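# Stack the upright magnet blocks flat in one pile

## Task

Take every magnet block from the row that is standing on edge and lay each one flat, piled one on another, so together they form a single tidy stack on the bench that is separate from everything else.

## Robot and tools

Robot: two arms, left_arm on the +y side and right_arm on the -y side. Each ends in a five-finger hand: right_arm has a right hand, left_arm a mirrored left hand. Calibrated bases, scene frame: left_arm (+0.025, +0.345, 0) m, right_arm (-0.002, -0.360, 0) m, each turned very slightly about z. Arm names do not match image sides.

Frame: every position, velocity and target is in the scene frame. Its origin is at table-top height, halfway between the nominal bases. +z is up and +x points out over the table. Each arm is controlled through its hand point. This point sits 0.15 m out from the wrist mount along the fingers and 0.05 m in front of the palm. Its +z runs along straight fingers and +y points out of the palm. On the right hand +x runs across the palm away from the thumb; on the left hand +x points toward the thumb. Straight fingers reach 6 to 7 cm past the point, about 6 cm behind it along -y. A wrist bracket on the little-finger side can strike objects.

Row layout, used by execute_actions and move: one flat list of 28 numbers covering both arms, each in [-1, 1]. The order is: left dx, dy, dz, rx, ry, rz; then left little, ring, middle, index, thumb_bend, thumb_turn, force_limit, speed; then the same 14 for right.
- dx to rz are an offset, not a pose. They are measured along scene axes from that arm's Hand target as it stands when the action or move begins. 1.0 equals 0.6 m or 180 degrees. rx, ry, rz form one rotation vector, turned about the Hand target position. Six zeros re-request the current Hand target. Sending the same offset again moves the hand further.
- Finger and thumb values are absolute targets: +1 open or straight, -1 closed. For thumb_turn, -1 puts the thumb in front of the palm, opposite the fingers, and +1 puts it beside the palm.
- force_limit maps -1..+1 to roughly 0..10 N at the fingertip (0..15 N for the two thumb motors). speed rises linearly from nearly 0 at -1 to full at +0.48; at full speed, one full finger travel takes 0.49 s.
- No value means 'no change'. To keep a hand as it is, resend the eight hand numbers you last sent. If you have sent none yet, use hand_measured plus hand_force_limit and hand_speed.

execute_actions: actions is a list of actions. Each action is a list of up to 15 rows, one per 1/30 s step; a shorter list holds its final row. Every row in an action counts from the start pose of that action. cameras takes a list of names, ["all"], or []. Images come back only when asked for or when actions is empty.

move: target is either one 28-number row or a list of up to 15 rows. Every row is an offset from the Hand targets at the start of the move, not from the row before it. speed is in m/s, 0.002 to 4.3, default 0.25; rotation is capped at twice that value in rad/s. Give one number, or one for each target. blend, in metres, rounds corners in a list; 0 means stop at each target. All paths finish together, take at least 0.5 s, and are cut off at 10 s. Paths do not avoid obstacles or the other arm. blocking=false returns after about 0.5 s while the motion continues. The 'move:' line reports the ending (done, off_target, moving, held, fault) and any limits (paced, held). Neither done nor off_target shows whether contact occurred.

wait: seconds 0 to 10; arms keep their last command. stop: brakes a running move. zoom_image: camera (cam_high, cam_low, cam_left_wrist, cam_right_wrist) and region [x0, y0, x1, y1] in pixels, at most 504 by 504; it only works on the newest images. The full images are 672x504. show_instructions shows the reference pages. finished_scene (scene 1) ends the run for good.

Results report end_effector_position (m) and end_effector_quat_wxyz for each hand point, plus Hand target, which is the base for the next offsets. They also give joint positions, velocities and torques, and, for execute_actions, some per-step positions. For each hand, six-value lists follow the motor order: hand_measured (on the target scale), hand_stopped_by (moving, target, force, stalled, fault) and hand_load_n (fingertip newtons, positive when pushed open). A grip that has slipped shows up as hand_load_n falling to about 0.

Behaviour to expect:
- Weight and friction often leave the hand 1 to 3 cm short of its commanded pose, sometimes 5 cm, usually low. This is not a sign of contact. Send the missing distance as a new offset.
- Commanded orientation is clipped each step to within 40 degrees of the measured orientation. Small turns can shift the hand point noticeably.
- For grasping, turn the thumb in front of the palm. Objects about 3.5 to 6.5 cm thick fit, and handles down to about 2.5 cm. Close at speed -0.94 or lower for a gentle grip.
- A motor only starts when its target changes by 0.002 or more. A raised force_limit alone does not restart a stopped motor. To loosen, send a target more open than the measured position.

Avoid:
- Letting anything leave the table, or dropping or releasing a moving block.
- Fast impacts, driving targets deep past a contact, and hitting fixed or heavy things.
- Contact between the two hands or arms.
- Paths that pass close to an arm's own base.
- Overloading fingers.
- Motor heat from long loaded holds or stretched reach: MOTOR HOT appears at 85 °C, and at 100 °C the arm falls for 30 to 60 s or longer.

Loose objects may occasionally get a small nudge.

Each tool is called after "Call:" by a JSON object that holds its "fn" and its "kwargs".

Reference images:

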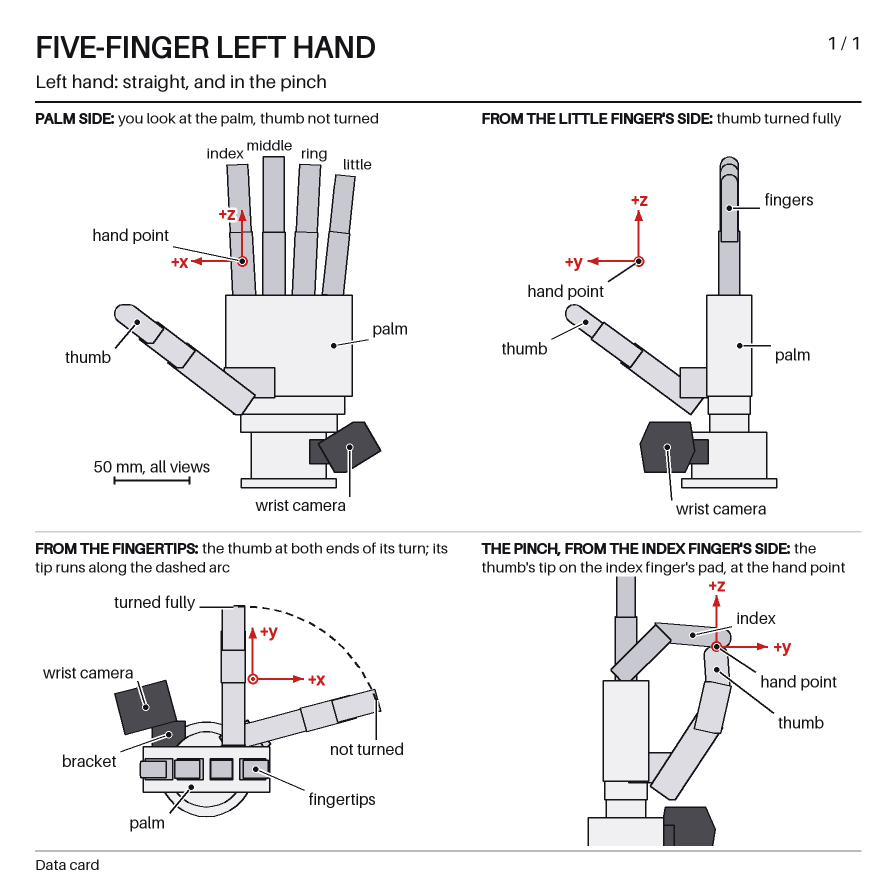

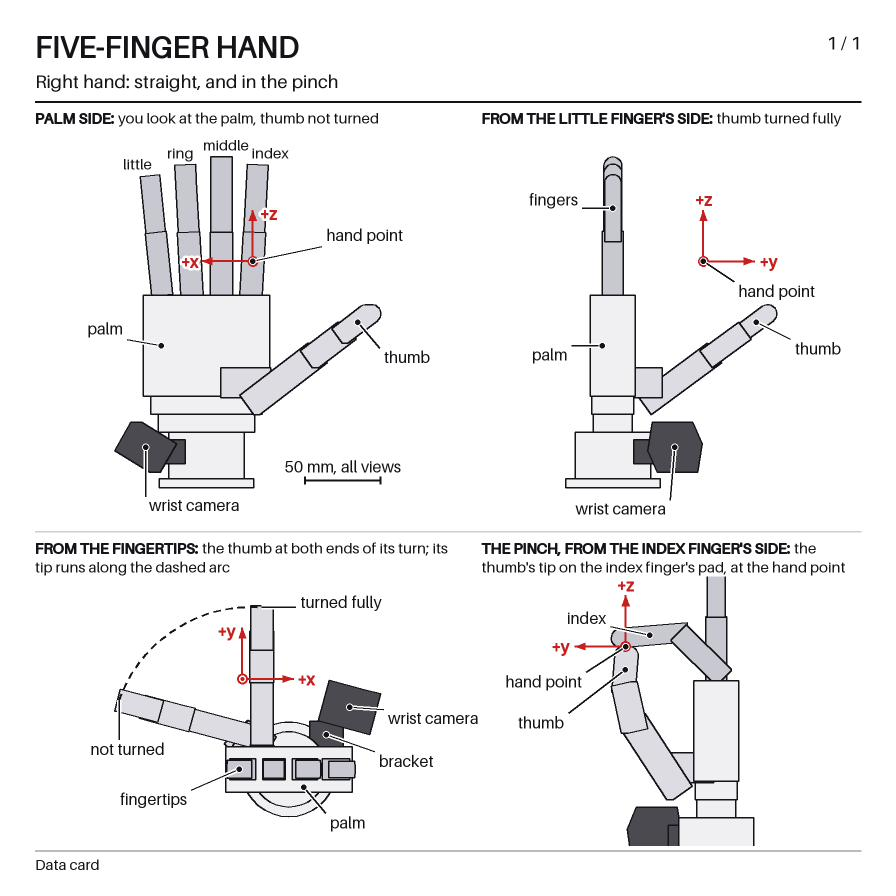

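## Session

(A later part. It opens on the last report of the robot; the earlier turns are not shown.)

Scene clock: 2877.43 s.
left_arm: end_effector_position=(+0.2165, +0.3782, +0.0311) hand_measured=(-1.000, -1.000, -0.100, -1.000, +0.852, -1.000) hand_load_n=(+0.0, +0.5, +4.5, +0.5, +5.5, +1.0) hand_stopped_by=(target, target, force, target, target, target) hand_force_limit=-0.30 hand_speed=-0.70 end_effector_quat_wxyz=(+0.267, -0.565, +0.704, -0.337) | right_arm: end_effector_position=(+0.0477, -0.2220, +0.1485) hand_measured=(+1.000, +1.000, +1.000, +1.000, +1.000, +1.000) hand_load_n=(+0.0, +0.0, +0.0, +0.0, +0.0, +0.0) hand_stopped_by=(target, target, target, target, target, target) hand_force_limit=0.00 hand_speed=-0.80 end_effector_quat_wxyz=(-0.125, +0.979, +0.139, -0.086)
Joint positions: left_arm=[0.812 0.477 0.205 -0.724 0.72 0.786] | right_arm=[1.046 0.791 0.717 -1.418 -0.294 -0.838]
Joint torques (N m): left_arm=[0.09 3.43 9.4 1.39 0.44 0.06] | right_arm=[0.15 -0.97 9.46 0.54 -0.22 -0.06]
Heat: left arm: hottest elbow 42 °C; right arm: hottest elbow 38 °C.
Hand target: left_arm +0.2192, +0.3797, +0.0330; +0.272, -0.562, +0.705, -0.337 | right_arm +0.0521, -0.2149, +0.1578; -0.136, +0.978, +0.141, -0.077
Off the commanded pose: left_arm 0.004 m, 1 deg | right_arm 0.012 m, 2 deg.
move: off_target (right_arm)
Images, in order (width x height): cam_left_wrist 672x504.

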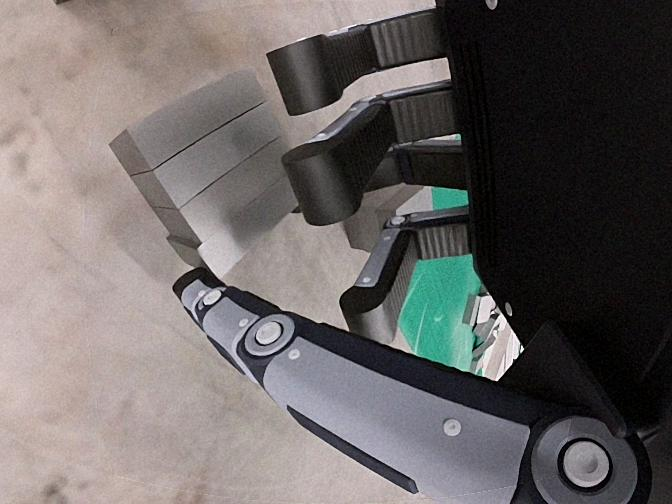

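Call:
{"fn": "move", "kwargs": {"target": [[0.004, -0.030, -0.002, 0, 0, 0, -1, -1, -0.5, -1, 0.85, -1, -0.3, -0.7, 0, 0, 0, 0, 0, 0, 1, 1, 1, 1, 1, 1, 0, -0.8]], "speed": 0.04, "cameras": ["cam_left_wrist", "cam_high"]}}

Call:
{"fn": "zoom_image", "kwargs": {"camera": "cam_left_wrist", "region": [60, 80, 380, 320]}}

Scene clock: 2889.03 s.
left_arm: end_effector_position=(+0.2182, +0.3619, +0.0307) hand_measured=(-1.000, -1.000, -0.100, -1.000, +0.852, -1.000) hand_load_n=(+0.0, +0.0, +4.0, +0.0, +5.5, +1.0) hand_stopped_by=(target, target, force, target, target, target) hand_force_limit=-0.30 hand_speed=-0.70 end_effector_quat_wxyz=(+0.264, -0.566, +0.705, -0.335) | right_arm: end_effector_position=(+0.0477, -0.2220, +0.1485) hand_measured=(+1.000, +1.000, +1.000, +1.000, +1.000, +1.000) hand_load_n=(+0.0, +0.0, +0.0, +0.0, +0.0, -0.5) hand_stopped_by=(target, target, target, target, target, target) hand_force_limit=0.00 hand_speed=-0.80 end_effector_quat_wxyz=(-0.125, +0.979, +0.139, -0.086)
Joint positions: left_arm=[0.695 0.391 0.185 -0.718 0.65 0.667] | right_arm=[1.046 0.791 0.717 -1.418 -0.294 -0.838]
Joint torques (N m): left_arm=[-0.38 3.08 9.03 1.76 0.33 -0.02] | right_arm=[0.15 -0.97 9.46 0.54 -0.21 -0.05]
Heat: left arm: hottest elbow 42 °C; right arm: hottest elbow 38 °C.
Hand target: left_arm +0.2216, +0.3617, +0.0319; +0.272, -0.561, +0.705, -0.337 | right_arm +0.0521, -0.2149, +0.1578; -0.136, +0.978, +0.141, -0.077
Off the commanded pose: left_arm 0.004 m, 1 deg | right_arm 0.012 m, 2 deg.
move: off_target (right_arm)
Images, in order (width x height): cam_high 672x504, cam_left_wrist 672x504.

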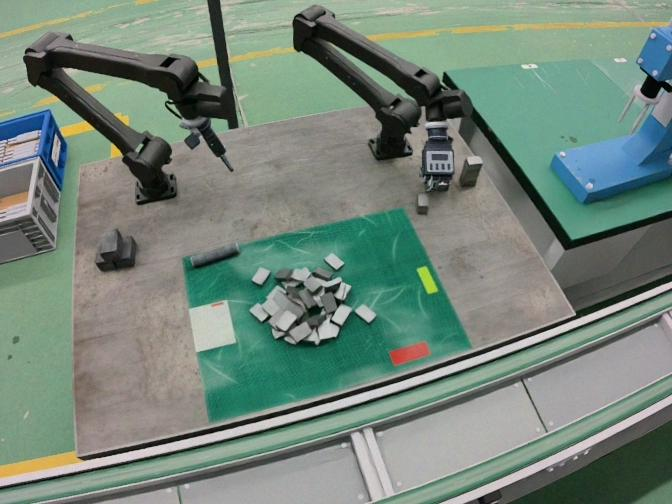

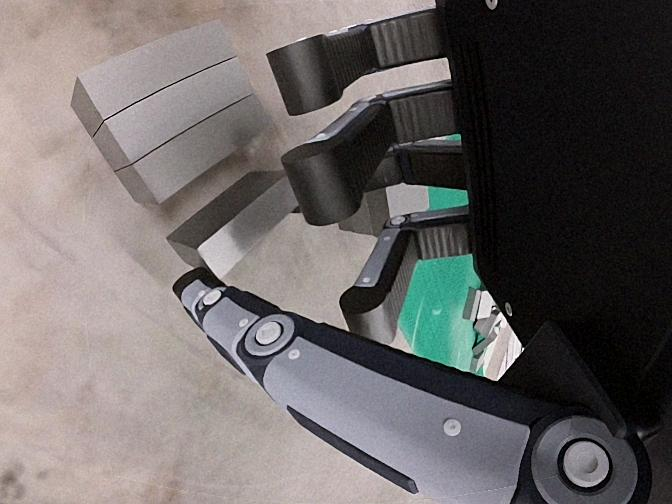

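Scaled by 1.575 from the camera's 672x504 image, which has a finer 960x720 frame.

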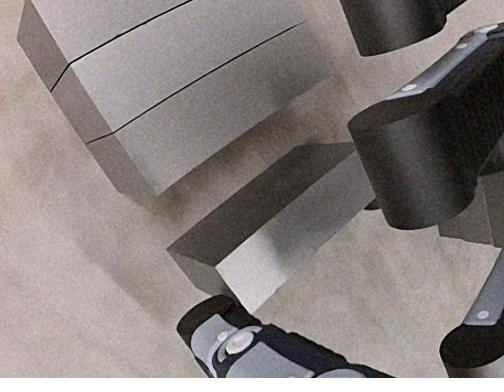

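Call:
{"fn": "move", "kwargs": {"target": [[0.0, 0.0, -0.006, 0, 0, 0, -1, -1, -0.5, -1, 0.85, -1, -0.3, -0.7, 0, 0, 0, 0, 0, 0, 1, 1, 1, 1, 1, 1, 0, -0.8], [0.0, -0.0163, -0.006, 0, 0, 0, -1, -1, -0.5, -1, 0.85, -1, -0.3, -0.7, 0, 0, 0, 0, 0, 0, 1, 1, 1, 1, 1, 1, 0, -0.8]], "speed": 0.03, "cameras": ["cam_left_wrist", "cam_low"]}}

Call:
{"fn": "zoom_image", "kwargs": {"camera": "cam_left_wrist", "region": [60, 80, 380, 320]}}

Call:
{"fn": "zoom_image", "kwargs": {"camera": "cam_low", "region": [200, 150, 290, 240]}}

Scene clock: 2911.47 s.
left_arm: end_effector_position=(+0.2197, +0.3523, +0.0289) hand_measured=(-1.000, -1.000, -0.100, -1.000, +0.852, -1.000) hand_load_n=(+0.0, +0.0, +4.0, +0.0, +5.0, +1.0) hand_stopped_by=(target, target, force, target, target, target) hand_force_limit=-0.30 hand_speed=-0.70 end_effector_quat_wxyz=(+0.266, -0.564, +0.705, -0.336) | right_arm: end_effector_position=(+0.0477, -0.2220, +0.1485) hand_measured=(+1.000, +1.000, +1.000, +1.000, +1.000, +1.000) hand_load_n=(+0.0, +0.0, +0.0, +0.0, +0.0, +0.0) hand_stopped_by=(target, target, target, target, target, target) hand_force_limit=0.00 hand_speed=-0.80 end_effector_quat_wxyz=(-0.125, +0.979, +0.139, -0.086)
Joint positions: left_arm=[0.623 0.339 0.167 -0.706 0.608 0.597] | right_arm=[1.046 0.791 0.717 -1.418 -0.294 -0.838]
Joint torques (N m): left_arm=[-0.38 3.37 8.96 1.7 0.17 0.01] | right_arm=[0.15 -0.97 9.46 0.53 -0.22 -0.05]
Heat: left arm: hottest elbow 41 °C; right arm: hottest elbow 38 °C.
Hand target: left_arm +0.2216, +0.3519, +0.0283; +0.272, -0.562, +0.705, -0.337 | right_arm +0.0521, -0.2149, +0.1578; -0.136, +0.978, +0.141, -0.077
Off the commanded pose: left_arm 0.002 m, 1 deg | right_arm 0.012 m, 2 deg.
move: off_target (right_arm)
Images, in order (width x height): cam_low 672x504, cam_left_wrist 672x504.

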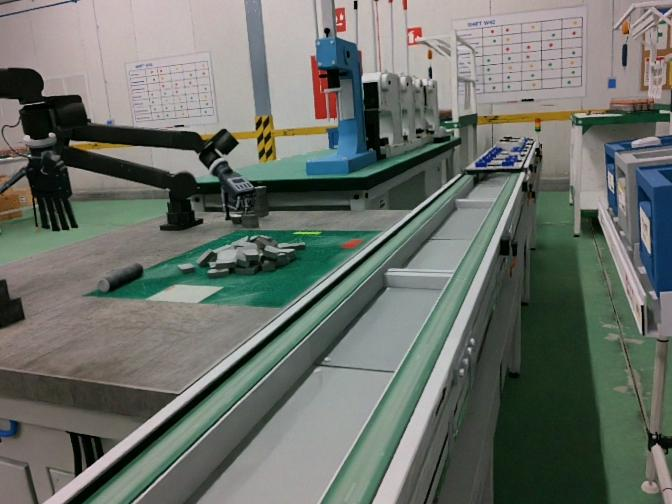

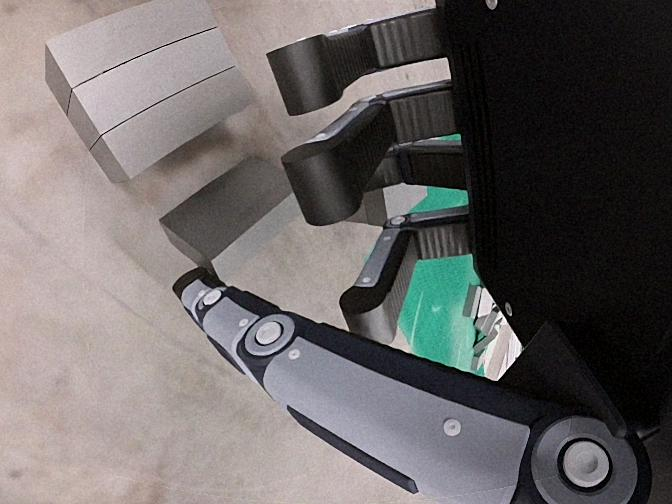

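Scaled by 1.575 from the camera's 672x504 image, which has a finer 960x720 frame.

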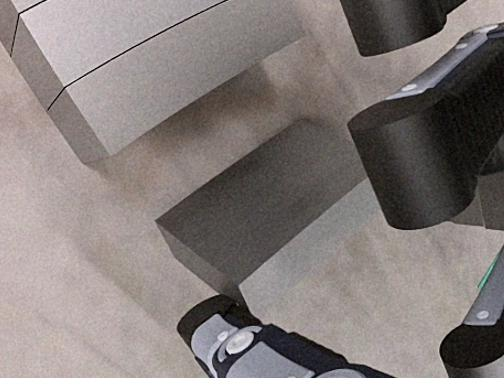

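Scaled by 5.600 from the camera's 672x504 image, which has a finer 960x720 frame.

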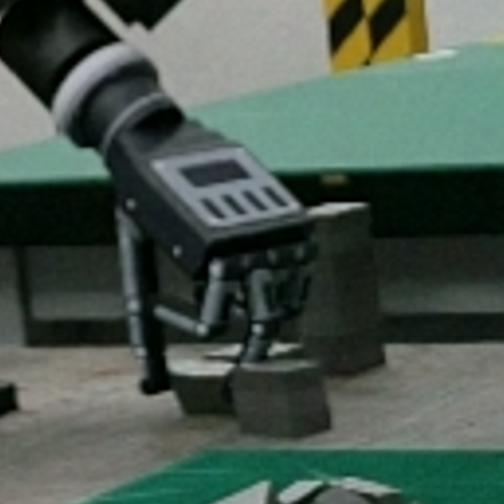

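Call:
{"fn": "move", "kwargs": {"target": [[0.0, -0.012, -0.003, 0, 0, 0, -1, -1, -0.5, -1, 0.85, -1, -0.3, -0.7, 0, 0, 0, 0, 0, 0, 1, 1, 1, 1, 1, 1, 0, -0.8], [0.0, -0.02, -0.0075, 0, 0, 0, -1, -1, -0.5, -1, 0.85, -1, -0.3, -0.7, 0, 0, 0, 0, 0, 0, 1, 1, 1, 1, 1, 1, 0, -0.8], [0.0, -0.025, -0.012, 0, 0, 0, -1, -1, -0.5, -1, 0.85, -1, -0.3, -0.7, 0, 0, 0, 0, 0, 0, 1, 1, 1, 1, 1, 1, 0, -0.8]], "speed": 0.03, "blend": [0.003, 0.003, 0], "cameras": ["cam_left_wrist", "cam_low"]}}

Call:
{"fn": "zoom_image", "kwargs": {"camera": "cam_left_wrist", "region": [60, 80, 380, 320]}}

Call:
{"fn": "zoom_image", "kwargs": {"camera": "cam_low", "region": [200, 150, 290, 240]}}

Scene clock: 2924.00 s.
left_arm: end_effector_position=(+0.2177, +0.3386, +0.0195) hand_measured=(-1.000, -1.000, -0.100, -1.000, +0.852, -1.000) hand_load_n=(+0.0, +0.0, +3.5, +0.5, +6.5, +1.5) hand_stopped_by=(target, target, force, target, target, target) hand_force_limit=-0.30 hand_speed=-0.70 end_effector_quat_wxyz=(+0.266, -0.566, +0.707, -0.332) | right_arm: end_effector_position=(+0.0477, -0.2220, +0.1485) hand_measured=(+1.000, +1.000, +1.000, +1.000, +1.000, +1.000) hand_load_n=(+0.0, +0.0, +0.0, +0.0, +0.0, +0.0) hand_stopped_by=(target, target, target, target, target, target) hand_force_limit=0.00 hand_speed=-0.80 end_effector_quat_wxyz=(-0.125, +0.979, +0.139, -0.086)
Joint positions: left_arm=[0.507 0.264 0.132 -0.697 0.522 0.498] | right_arm=[1.046 0.791 0.717 -1.418 -0.294 -0.838]
Joint torques (N m): left_arm=[-0.67 3.66 9.26 1.91 0.32 -0.04] | right_arm=[0.15 -0.97 9.46 0.53 -0.22 -0.06]
Heat: left arm: hottest elbow 41 °C; right arm: hottest elbow 38 °C.
Hand target: left_arm +0.2216, +0.3369, +0.0211; +0.272, -0.562, +0.705, -0.337 | right_arm +0.0521, -0.2149, +0.1578; -0.136, +0.978, +0.141, -0.077
Off the commanded pose: left_arm 0.004 m, 1 deg | right_arm 0.012 m, 2 deg.
move: off_target (right_arm); blend cut to 0.0028 m at target 1, 0.002 m at target 2
Images, in order (width x height): cam_low 672x504, cam_left_wrist 672x504.

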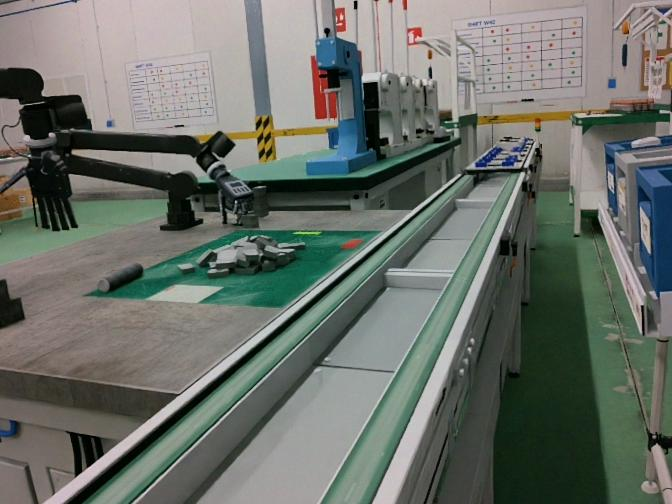

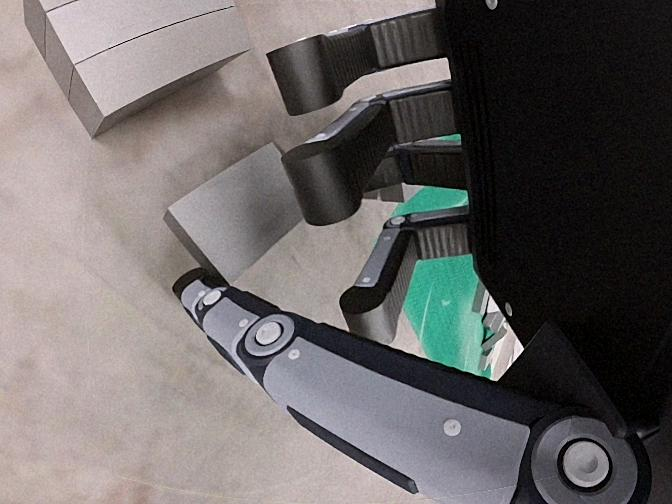

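Scaled by 1.575 from the camera's 672x504 image, which has a finer 960x720 frame.

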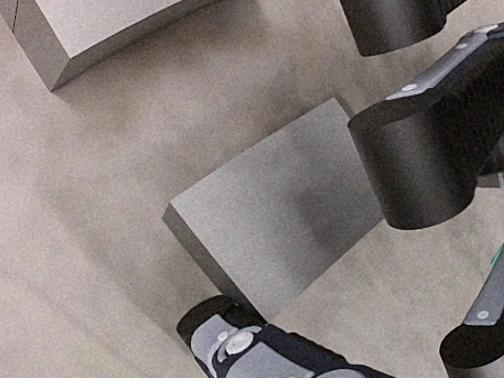

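Scaled by 5.600 from the camera's 672x504 image, which has a finer 960x720 frame.

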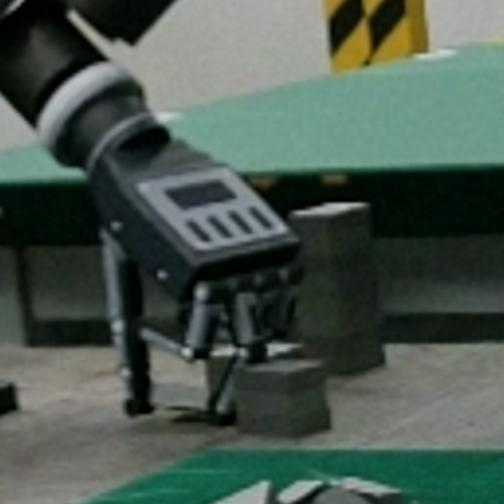

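Call:
{"fn": "move", "kwargs": {"target": [[0.0, 0.0, 0.004, 0, 0, 0, -1, -1, 0.0, -1, 0.9, -1, -0.3, -0.8, 0, 0, 0, 0, 0, 0, 1, 1, 1, 1, 1, 1, 0, -0.8], [0.002, 0.0185, 0.006, 0, 0, 0, -1, -1, 0.0, -1, 0.9, -1, -0.3, -0.8, 0, 0, 0, 0, 0, 0, 1, 1, 1, 1, 1, 1, 0, -0.8]], "speed": 0.03, "cameras": ["cam_left_wrist"]}}

Call:
{"fn": "zoom_image", "kwargs": {"camera": "cam_left_wrist", "region": [60, 120, 380, 340]}}

Scene clock: 2937.43 s.
left_arm: end_effector_position=(+0.2185, +0.3407, +0.0206) hand_measured=(-1.000, -1.000, -0.002, -1.000, +0.900, -1.000) hand_load_n=(+0.0, +0.0, -8.0, +0.5, +0.0, +0.0) hand_stopped_by=(target, target, target, target, target, target) hand_force_limit=-0.30 hand_speed=-0.80 end_effector_quat_wxyz=(+0.262, -0.566, +0.702, -0.343) | right_arm: end_effector_position=(+0.0477, -0.2220, +0.1485) hand_measured=(+1.000, +1.000, +1.000, +1.000, +1.000, +1.000) hand_load_n=(+0.0, +0.0, +0.0, +0.0, +0.0, +0.0) hand_stopped_by=(target, target, target, target, target, target) hand_force_limit=0.00 hand_speed=-0.80 end_effector_quat_wxyz=(-0.125, +0.979, +0.139, -0.086)
Joint positions: left_arm=[0.565 0.295 0.133 -0.688 0.583 0.532] | right_arm=[1.046 0.791 0.717 -1.418 -0.294 -0.838]
Joint torques (N m): left_arm=[1.14 6.24 10.71 1.83 0.09 0.25] | right_arm=[0.15 -0.91 9.48 0.53 -0.22 -0.06]
Heat: left arm: hottest elbow 42 °C; right arm: hottest elbow 38 °C.
Hand target: left_arm +0.2228, +0.3481, +0.0247; +0.272, -0.562, +0.705, -0.337 | right_arm +0.0521, -0.2149, +0.1578; -0.136, +0.978, +0.141, -0.077
Off the commanded pose: left_arm 0.009 m, 1 deg | right_arm 0.012 m, 2 deg.
move: off_target (right_arm)
Images, in order (width x height): cam_left_wrist 672x504.

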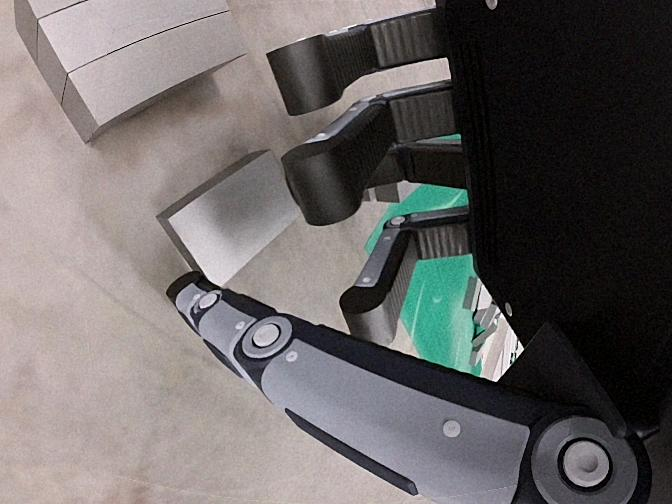

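Scaled by 1.575 from the camera's 672x504 image, which has a finer 960x720 frame.

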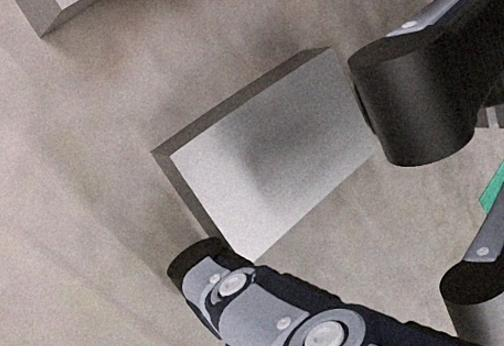

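Call:
{"fn": "move", "kwargs": {"target": [[0.0, 0.002, 0.018, 0, 0, 0, -1, -1, 0.0, -1, 0.9, -1, -0.3, -0.8, 0, 0, 0, 0, 0, 0, 1, 1, 1, 1, 1, 1, 0, -0.8]], "speed": 0.03, "cameras": ["cam_left_wrist"]}}

Call:
{"fn": "zoom_image", "kwargs": {"camera": "cam_left_wrist", "region": [60, 120, 380, 340]}}

Scene clock: 2950.50 s.
left_arm: end_effector_position=(+0.2185, +0.3411, +0.0215) hand_measured=(-1.000, -1.000, -0.002, -1.000, +0.900, -1.000) hand_load_n=(+0.0, +0.5, -4.0, +0.0, +0.0, +0.0) hand_stopped_by=(target, target, target, target, target, target) hand_force_limit=-0.30 hand_speed=-0.80 end_effector_quat_wxyz=(+0.261, -0.566, +0.703, -0.343) | right_arm: end_effector_position=(+0.0477, -0.2220, +0.1485) hand_measured=(+1.000, +1.000, +1.000, +1.000, +1.000, +1.000) hand_load_n=(+0.0, +0.0, +0.0, +0.0, +0.0, +0.0) hand_stopped_by=(target, target, target, target, target, target) hand_force_limit=0.00 hand_speed=-0.80 end_effector_quat_wxyz=(-0.125, +0.979, +0.139, -0.086)
Joint positions: left_arm=[0.566 0.3 0.138 -0.691 0.583 0.536] | right_arm=[1.046 0.791 0.717 -1.418 -0.294 -0.838]
Joint torques (N m): left_arm=[1.14 5.6 12.72 0.77 0.15 0.25] | right_arm=[0.15 -1.03 9.46 0.53 -0.21 -0.05]
Heat: left arm: hottest elbow 41 °C; right arm: hottest elbow 38 °C.
Hand target: left_arm +0.2228, +0.3492, +0.0355; +0.272, -0.562, +0.705, -0.337 | right_arm +0.0521, -0.2149, +0.1578; -0.136, +0.978, +0.141, -0.077
Off the commanded pose: left_arm 0.017 m, 2 deg | right_arm 0.012 m, 2 deg.
move: off_target (left_arm, right_arm)
Images, in order (width x height): cam_left_wrist 672x504.

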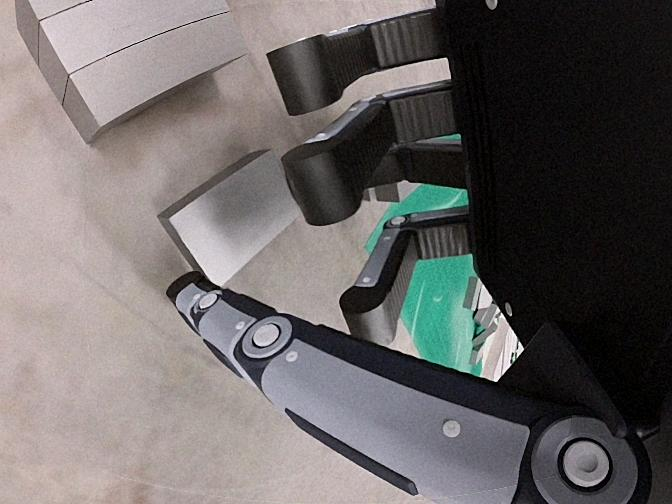

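Scaled by 1.575 from the camera's 672x504 image, which has a finer 960x720 frame.

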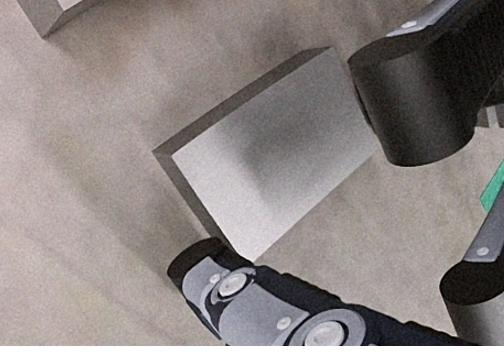

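Call:
{"fn": "move", "kwargs": {"target": [[0.0, 0.002, 0.012, 0, 0, 0, -1, -1, 0.0, -1, 0.9, -1, -0.3, -0.8, 0, 0, 0, 0, 0, 0, 1, 1, 1, 1, 1, 1, 0, -0.8]], "speed": 0.03, "cameras": ["cam_left_wrist"]}}

Call:
{"fn": "zoom_image", "kwargs": {"camera": "cam_left_wrist", "region": [60, 120, 380, 340]}}

Scene clock: 2962.90 s.
left_arm: end_effector_position=(+0.2169, +0.3423, +0.0225) hand_measured=(-1.000, -1.000, -0.002, -1.000, +0.900, -1.000) hand_load_n=(+0.0, +0.0, +0.0, +0.0, +0.0, +0.0) hand_stopped_by=(target, target, target, target, target, target) hand_force_limit=-0.30 hand_speed=-0.80 end_effector_quat_wxyz=(+0.259, -0.566, +0.706, -0.339) | right_arm: end_effector_position=(+0.0477, -0.2220, +0.1485) hand_measured=(+1.000, +1.000, +1.000, +1.000, +1.000, +1.000) hand_load_n=(+0.0, +0.0, +0.0, +0.0, +0.0, +0.0) hand_stopped_by=(target, target, target, target, target, target) hand_force_limit=0.00 hand_speed=-0.80 end_effector_quat_wxyz=(-0.125, +0.979, +0.139, -0.086)
Joint positions: left_arm=[0.573 0.305 0.145 -0.706 0.583 0.55] | right_arm=[1.046 0.791 0.717 -1.418 -0.294 -0.838]
Joint torques (N m): left_arm=[1.08 5.36 13.7 0.59 0.29 0.17] | right_arm=[0.09 -0.97 9.46 0.53 -0.21 -0.05]
Heat: left arm: hottest elbow 43 °C; right arm: hottest elbow 38 °C.
Hand target: left_arm +0.2228, +0.3504, +0.0428; +0.272, -0.562, +0.705, -0.337 | right_arm +0.0521, -0.2149, +0.1578; -0.136, +0.978, +0.141, -0.077
Off the commanded pose: left_arm 0.023 m, 2 deg | right_arm 0.012 m, 2 deg.
move: off_target (left_arm, right_arm)
Images, in order (width x height): cam_left_wrist 672x504.

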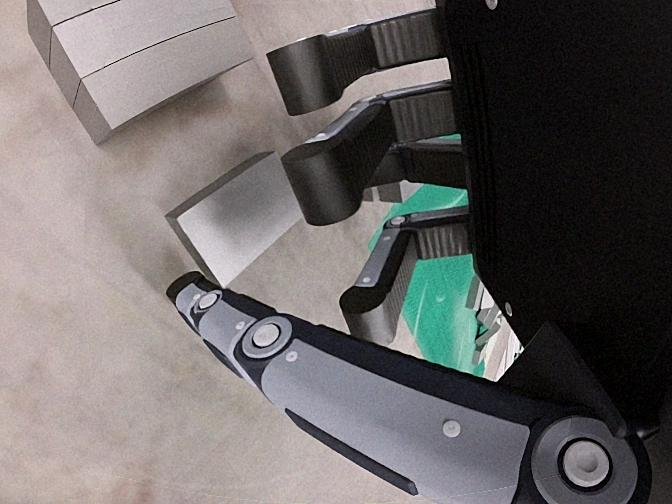

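Scaled by 1.575 from the camera's 672x504 image, which has a finer 960x720 frame.

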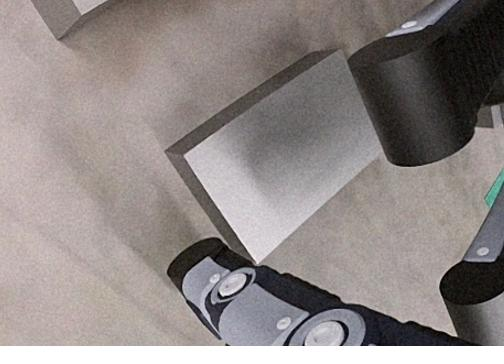

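Call:
{"fn": "move", "kwargs": {"target": [[0.003, 0.006, 0.003, 0, 0, 0, -1, -1, 0.0, -1, 0.9, -1, -0.3, -0.8, 0, 0, 0, 0, 0, 0, 1, 1, 1, 1, 1, 1, 0, -0.8], [0.003, 0.006, -0.018, 0, 0, 0, -1, -1, 0.0, -1, 0.9, -1, -0.3, -0.8, 0, 0, 0, 0, 0, 0, 1, 1, 1, 1, 1, 1, 0, -0.8]], "speed": 0.03, "cameras": ["cam_left_wrist"]}}

Call:
{"fn": "zoom_image", "kwargs": {"camera": "cam_left_wrist", "region": [60, 120, 380, 340]}}

Scene clock: 2972.07 s.
left_arm: end_effector_position=(+0.2165, +0.3450, +0.0225) hand_measured=(-1.000, -1.000, -0.002, -1.000, +0.900, -1.000) hand_load_n=(+0.0, +0.0, -0.5, +0.5, +0.0, +0.0) hand_stopped_by=(target, target, target, target, target, target) hand_force_limit=-0.30 hand_speed=-0.80 end_effector_quat_wxyz=(+0.254, -0.568, +0.705, -0.340) | right_arm: end_effector_position=(+0.0477, -0.2220, +0.1485) hand_measured=(+1.000, +1.000, +1.000, +1.000, +1.000, +1.000) hand_load_n=(+0.0, +0.0, +0.0, +0.0, +0.0, +0.0) hand_stopped_by=(target, target, target, target, target, target) hand_force_limit=0.00 hand_speed=-0.80 end_effector_quat_wxyz=(-0.125, +0.979, +0.139, -0.086)
Joint positions: left_arm=[0.601 0.336 0.152 -0.705 0.603 0.573] | right_arm=[1.046 0.791 0.717 -1.418 -0.294 -0.838]
Joint torques (N m): left_arm=[1.2 5.25 11.3 1.91 0.27 0.2] | right_arm=[0.09 -0.97 9.47 0.53 -0.22 -0.06]
Heat: left arm: hottest elbow 43 °C; right arm: hottest elbow 38 °C.
Hand target: left_arm +0.2246, +0.3540, +0.0319; +0.272, -0.562, +0.705, -0.337 | right_arm +0.0521, -0.2149, +0.1578; -0.136, +0.978, +0.141, -0.077
Off the commanded pose: left_arm 0.015 m, 2 deg | right_arm 0.012 m, 2 deg.
move: off_target (left_arm, right_arm)
Images, in order (width x height): cam_left_wrist 672x504.

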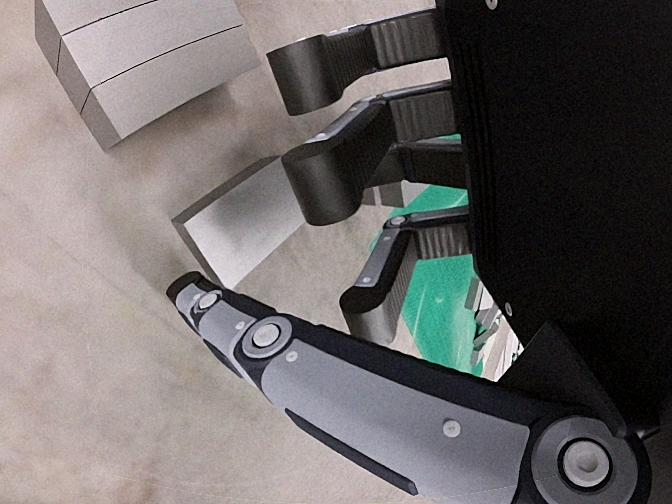

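Scaled by 1.575 from the camera's 672x504 image, which has a finer 960x720 frame.

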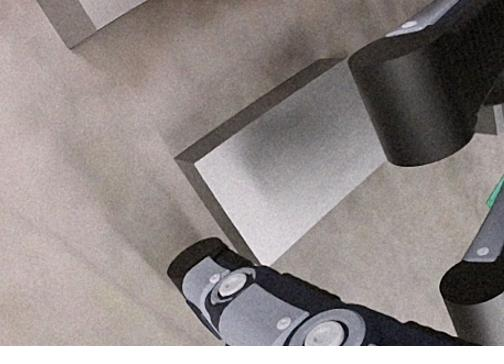

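Call:
{"fn": "move", "kwargs": {"target": [[0.0, 0.001, 0.0, 0, 0, 0, -1, -1, -0.5, -1, 0.85, -1, -0.2, -0.8, 0, 0, 0, 0, 0, 0, 1, 1, 1, 1, 1, 1, 0, -0.8]], "speed": 0.02, "cameras": ["cam_left_wrist"]}}

Call:
{"fn": "zoom_image", "kwargs": {"camera": "cam_left_wrist", "region": [60, 120, 380, 340]}}

Scene clock: 2981.20 s.
left_arm: end_effector_position=(+0.2164, +0.3461, +0.0221) hand_measured=(-1.000, -1.000, -0.108, -1.000, +0.854, -1.000) hand_load_n=(+0.0, +0.0, +7.0, +0.0, +7.5, +1.5) hand_stopped_by=(target, target, force, target, force, target) hand_force_limit=-0.20 hand_speed=-0.80 end_effector_quat_wxyz=(+0.255, -0.569, +0.705, -0.339) | right_arm: end_effector_position=(+0.0477, -0.2220, +0.1485) hand_measured=(+1.000, +1.000, +1.000, +1.000, +1.000, +1.000) hand_load_n=(+0.0, +0.0, +0.0, +0.0, +0.0, +0.0) hand_stopped_by=(target, target, target, target, target, target) hand_force_limit=0.00 hand_speed=-0.80 end_effector_quat_wxyz=(-0.125, +0.979, +0.139, -0.086)
Joint positions: left_arm=[0.606 0.339 0.152 -0.704 0.605 0.578] | right_arm=[1.046 0.791 0.717 -1.418 -0.294 -0.838]
Joint torques (N m): left_arm=[1.14 5.19 11.36 1.88 0.32 0.19] | right_arm=[0.15 -0.97 9.48 0.53 -0.22 -0.05]
Heat: left arm: hottest elbow 43 °C; right arm: hottest elbow 38 °C.
Hand target: left_arm +0.2246, +0.3547, +0.0319; +0.272, -0.562, +0.705, -0.337 | right_arm +0.0521, -0.2149, +0.1578; -0.136, +0.978, +0.141, -0.077
Off the commanded pose: left_arm 0.015 m, 2 deg | right_arm 0.012 m, 2 deg.
move: off_target (left_arm, right_arm)
Images, in order (width x height): cam_left_wrist 672x504.

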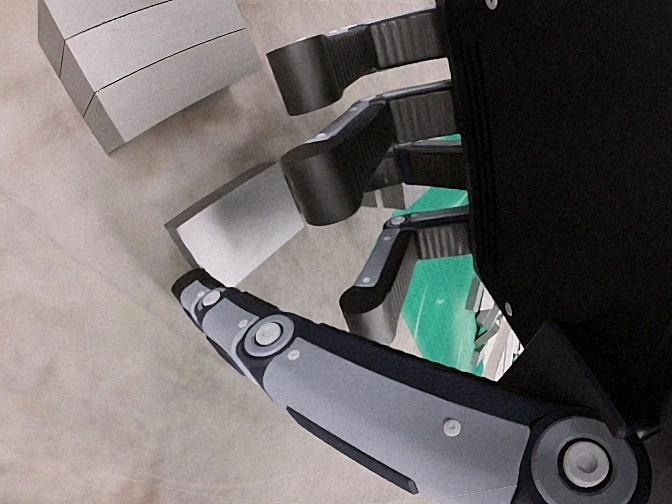

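Scaled by 1.575 from the camera's 672x504 image, which has a finer 960x720 frame.

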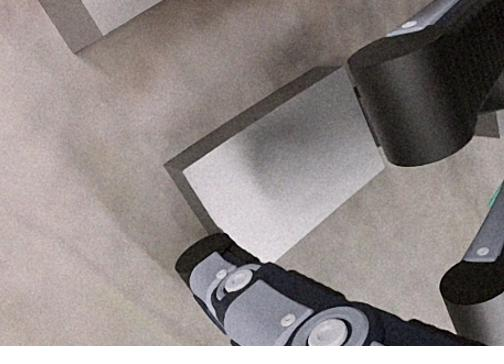

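Call:
{"fn": "move", "kwargs": {"target": [[0.01, 0, 0.12, 0, 0, 0, -1, -1, -0.5, -1, 0.85, -1, -0.2, -0.8, 0, 0, 0, 0, 0, 0, 1, 1, 1, 1, 1, 1, 0, -0.8], [0.109, -0.072, 0.15, 0, 0, -0.0405, -1, -1, -0.5, -1, 0.85, -1, -0.2, -0.8, 0, 0, 0, 0, 0, 0, 1, 1, 1, 1, 1, 1, 0, -0.8]], "speed": 0.06, "blend": [0.01, 0], "cameras": ["cam_left_wrist", "cam_high"]}}

Call:
{"fn": "zoom_image", "kwargs": {"camera": "cam_left_wrist", "region": [100, 130, 320, 330]}}

Scene clock: 3006.80 s.
left_arm: end_effector_position=(+0.2672, +0.3101, +0.0923) hand_measured=(-1.000, -1.000, -0.108, -1.000, +0.854, -1.000) hand_load_n=(+0.0, +0.0, +6.5, +0.0, +8.5, +1.0) hand_stopped_by=(target, target, force, target, force, target) hand_force_limit=-0.20 hand_speed=-0.80 end_effector_quat_wxyz=(+0.222, -0.529, +0.745, -0.340) | right_arm: end_effector_position=(+0.0477, -0.2220, +0.1485) hand_measured=(+1.000, +1.000, +1.000, +1.000, +1.000, +1.000) hand_load_n=(+0.0, +0.0, +0.0, +0.0, +0.0, +0.0) hand_stopped_by=(target, target, target, target, target, target) hand_force_limit=0.00 hand_speed=-0.80 end_effector_quat_wxyz=(-0.125, +0.979, +0.139, -0.086)
Joint positions: left_arm=[0.235 0.547 0.377 -0.657 0.424 0.382] | right_arm=[1.046 0.791 0.717 -1.418 -0.294 -0.838]
Joint torques (N m): left_arm=[-0.44 2.78 14.6 2.18 0.2 -0.01] | right_arm=[0.09 -0.91 9.44 0.53 -0.22 -0.06]
Heat: left arm: hottest elbow 43 °C; right arm: hottest elbow 38 °C.
Hand target: left_arm +0.2900, +0.3113, +0.1220; +0.250, -0.516, +0.739, -0.354 | right_arm +0.0521, -0.2149, +0.1578; -0.136, +0.978, +0.141, -0.077
Off the commanded pose: left_arm 0.037 m, 4 deg | right_arm 0.012 m, 2 deg.
move: off_target (left_arm, right_arm)
Images, in order (width x height): cam_high 672x504, cam_left_wrist 672x504.

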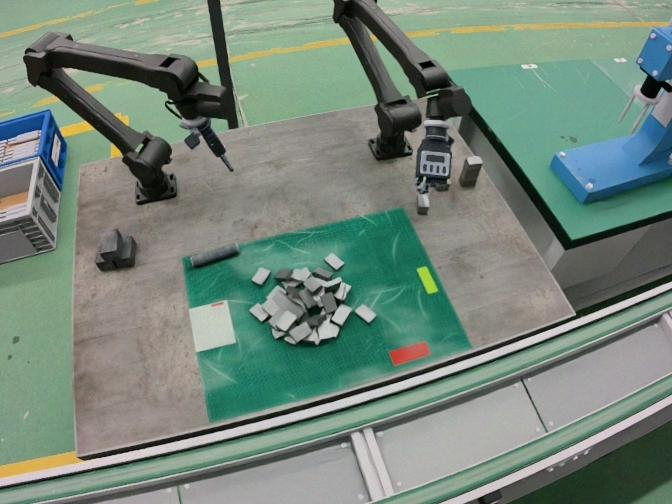

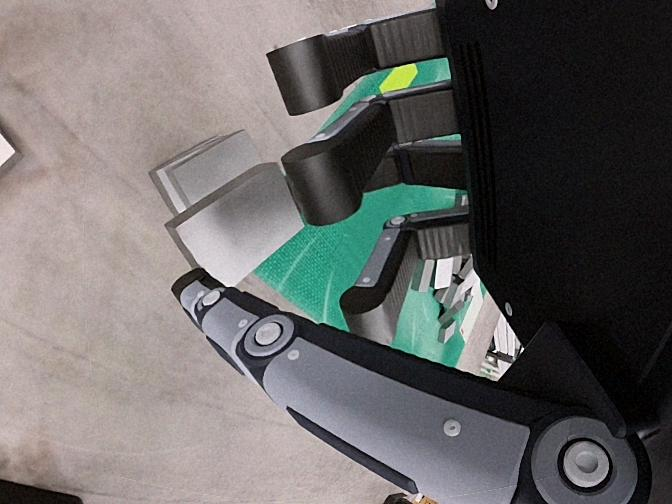

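Scaled by 2.291 from the camera's 672x504 image, which has a finer 960x720 frame.

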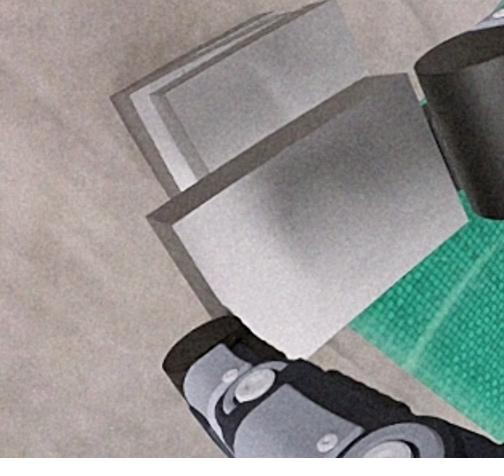

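Call:
{"fn": "zoom_image", "kwargs": {"camera": "cam_left_wrist", "region": [140, 120, 260, 240]}}

Call:
{"fn": "zoom_image", "kwargs": {"camera": "cam_high", "region": [400, 170, 460, 230]}}

Scaled by 4.200 from the camera's 672x504 image, which has a finer 960x720 frame.

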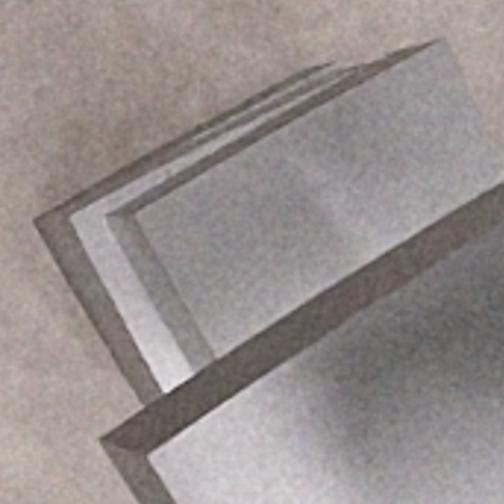

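Scaled by 8.400 from the camera's 672x504 image, which has a finer 960x720 frame.

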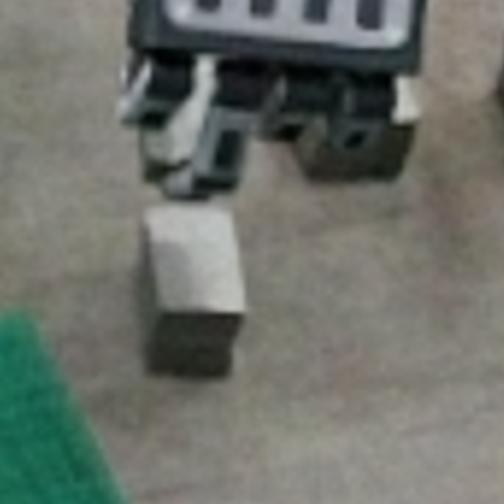

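Call:
{"fn": "move", "kwargs": {"target": [[0.002, 0.011, -0.088, 0, 0, 0, -1, -1, -0.5, -1, 0.85, -1, -0.2, -0.8, 0, 0, 0, 0, 0, 0, 1, 1, 1, 1, 1, 1, 0, -0.8]], "speed": 0.04, "cameras": ["cam_left_wrist", "cam_high"]}}

Call:
{"fn": "zoom_image", "kwargs": {"camera": "cam_left_wrist", "region": [140, 155, 260, 275]}}

Scene clock: 3056.17 s.
left_arm: end_effector_position=(+0.2844, +0.3143, +0.0660) hand_measured=(-1.000, -1.000, -0.108, -1.000, +0.854, -1.000) hand_load_n=(+0.0, +0.0, +6.5, +0.5, +8.0, +1.0) hand_stopped_by=(target, target, force, target, force, target) hand_force_limit=-0.20 hand_speed=-0.80 end_effector_quat_wxyz=(+0.239, -0.520, +0.741, -0.351) | right_arm: end_effector_position=(+0.0477, -0.2220, +0.1485) hand_measured=(+1.000, +1.000, +1.000, +1.000, +1.000, +1.000) hand_load_n=(+0.0, +0.0, +0.0, +0.0, +0.0, +0.0) hand_stopped_by=(target, target, target, target, target, target) hand_force_limit=0.00 hand_speed=-0.80 end_effector_quat_wxyz=(-0.125, +0.979, +0.139, -0.086)
Joint positions: left_arm=[0.247 0.629 0.31 -0.466 0.44 0.389] | right_arm=[1.046 0.791 0.717 -1.418 -0.294 -0.838]
Joint torques (N m): left_arm=[1.08 2.14 9.66 2.22 0.36 0.14] | right_arm=[0.21 -0.97 9.46 0.53 -0.22 -0.05]
Heat: left arm: hottest elbow 47 °C; right arm: hottest elbow 38 °C.
Hand target: left_arm +0.2911, +0.3180, +0.0691; +0.250, -0.516, +0.739, -0.354 | right_arm +0.0521, -0.2149, +0.1578; -0.136, +0.978, +0.141, -0.077
Off the commanded pose: left_arm 0.008 m, 1 deg | right_arm 0.012 m, 2 deg.
move: off_target (right_arm)
Images, in order (width x height): cam_high 672x504, cam_left_wrist 672x504.

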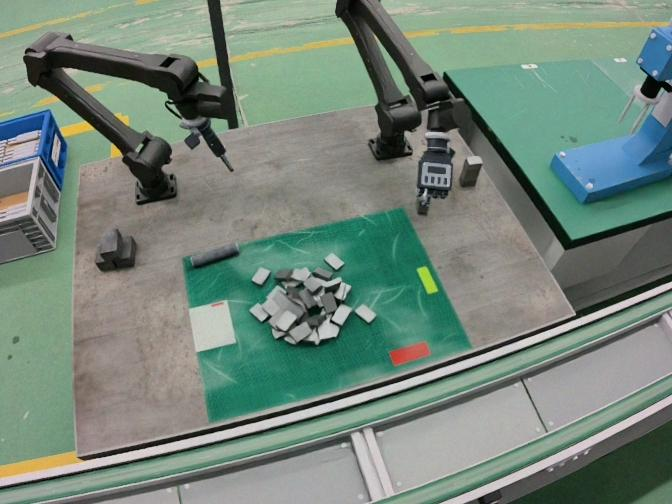

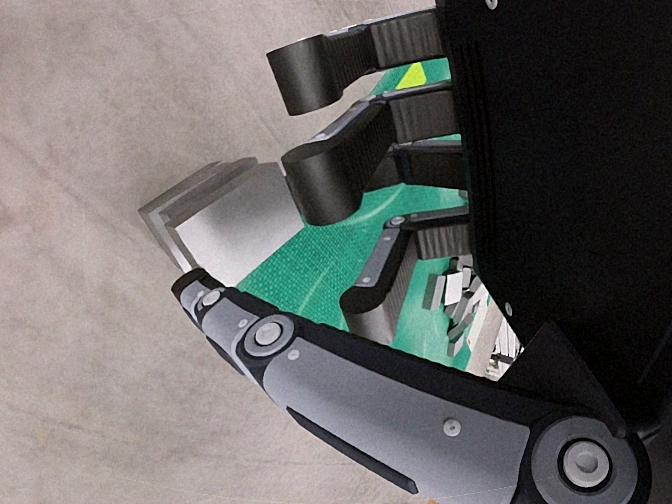

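Scaled by 4.200 from the camera's 672x504 image, which has a finer 960x720 frame.

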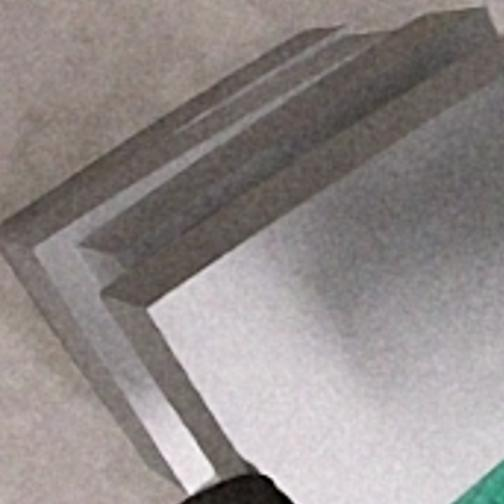

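Call:
{"fn": "zoom_image", "kwargs": {"camera": "cam_left_wrist", "region": [125, 150, 235, 270]}}

Call:
{"fn": "zoom_image", "kwargs": {"camera": "cam_high", "region": [400, 170, 460, 230]}}

Scaled by 4.200 from the camera's 672x504 image, which has a finer 960x720 frame.

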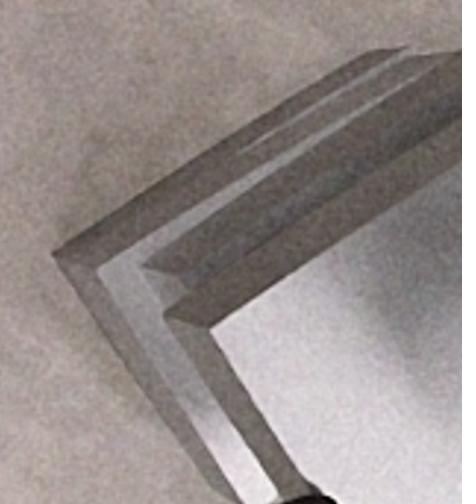

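Scaled by 8.400 from the camera's 672x504 image, which has a finer 960x720 frame.

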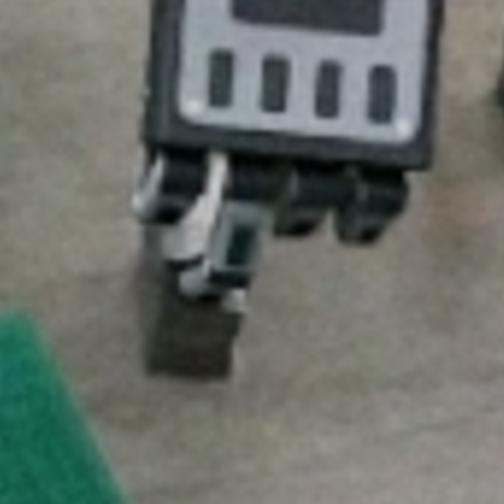

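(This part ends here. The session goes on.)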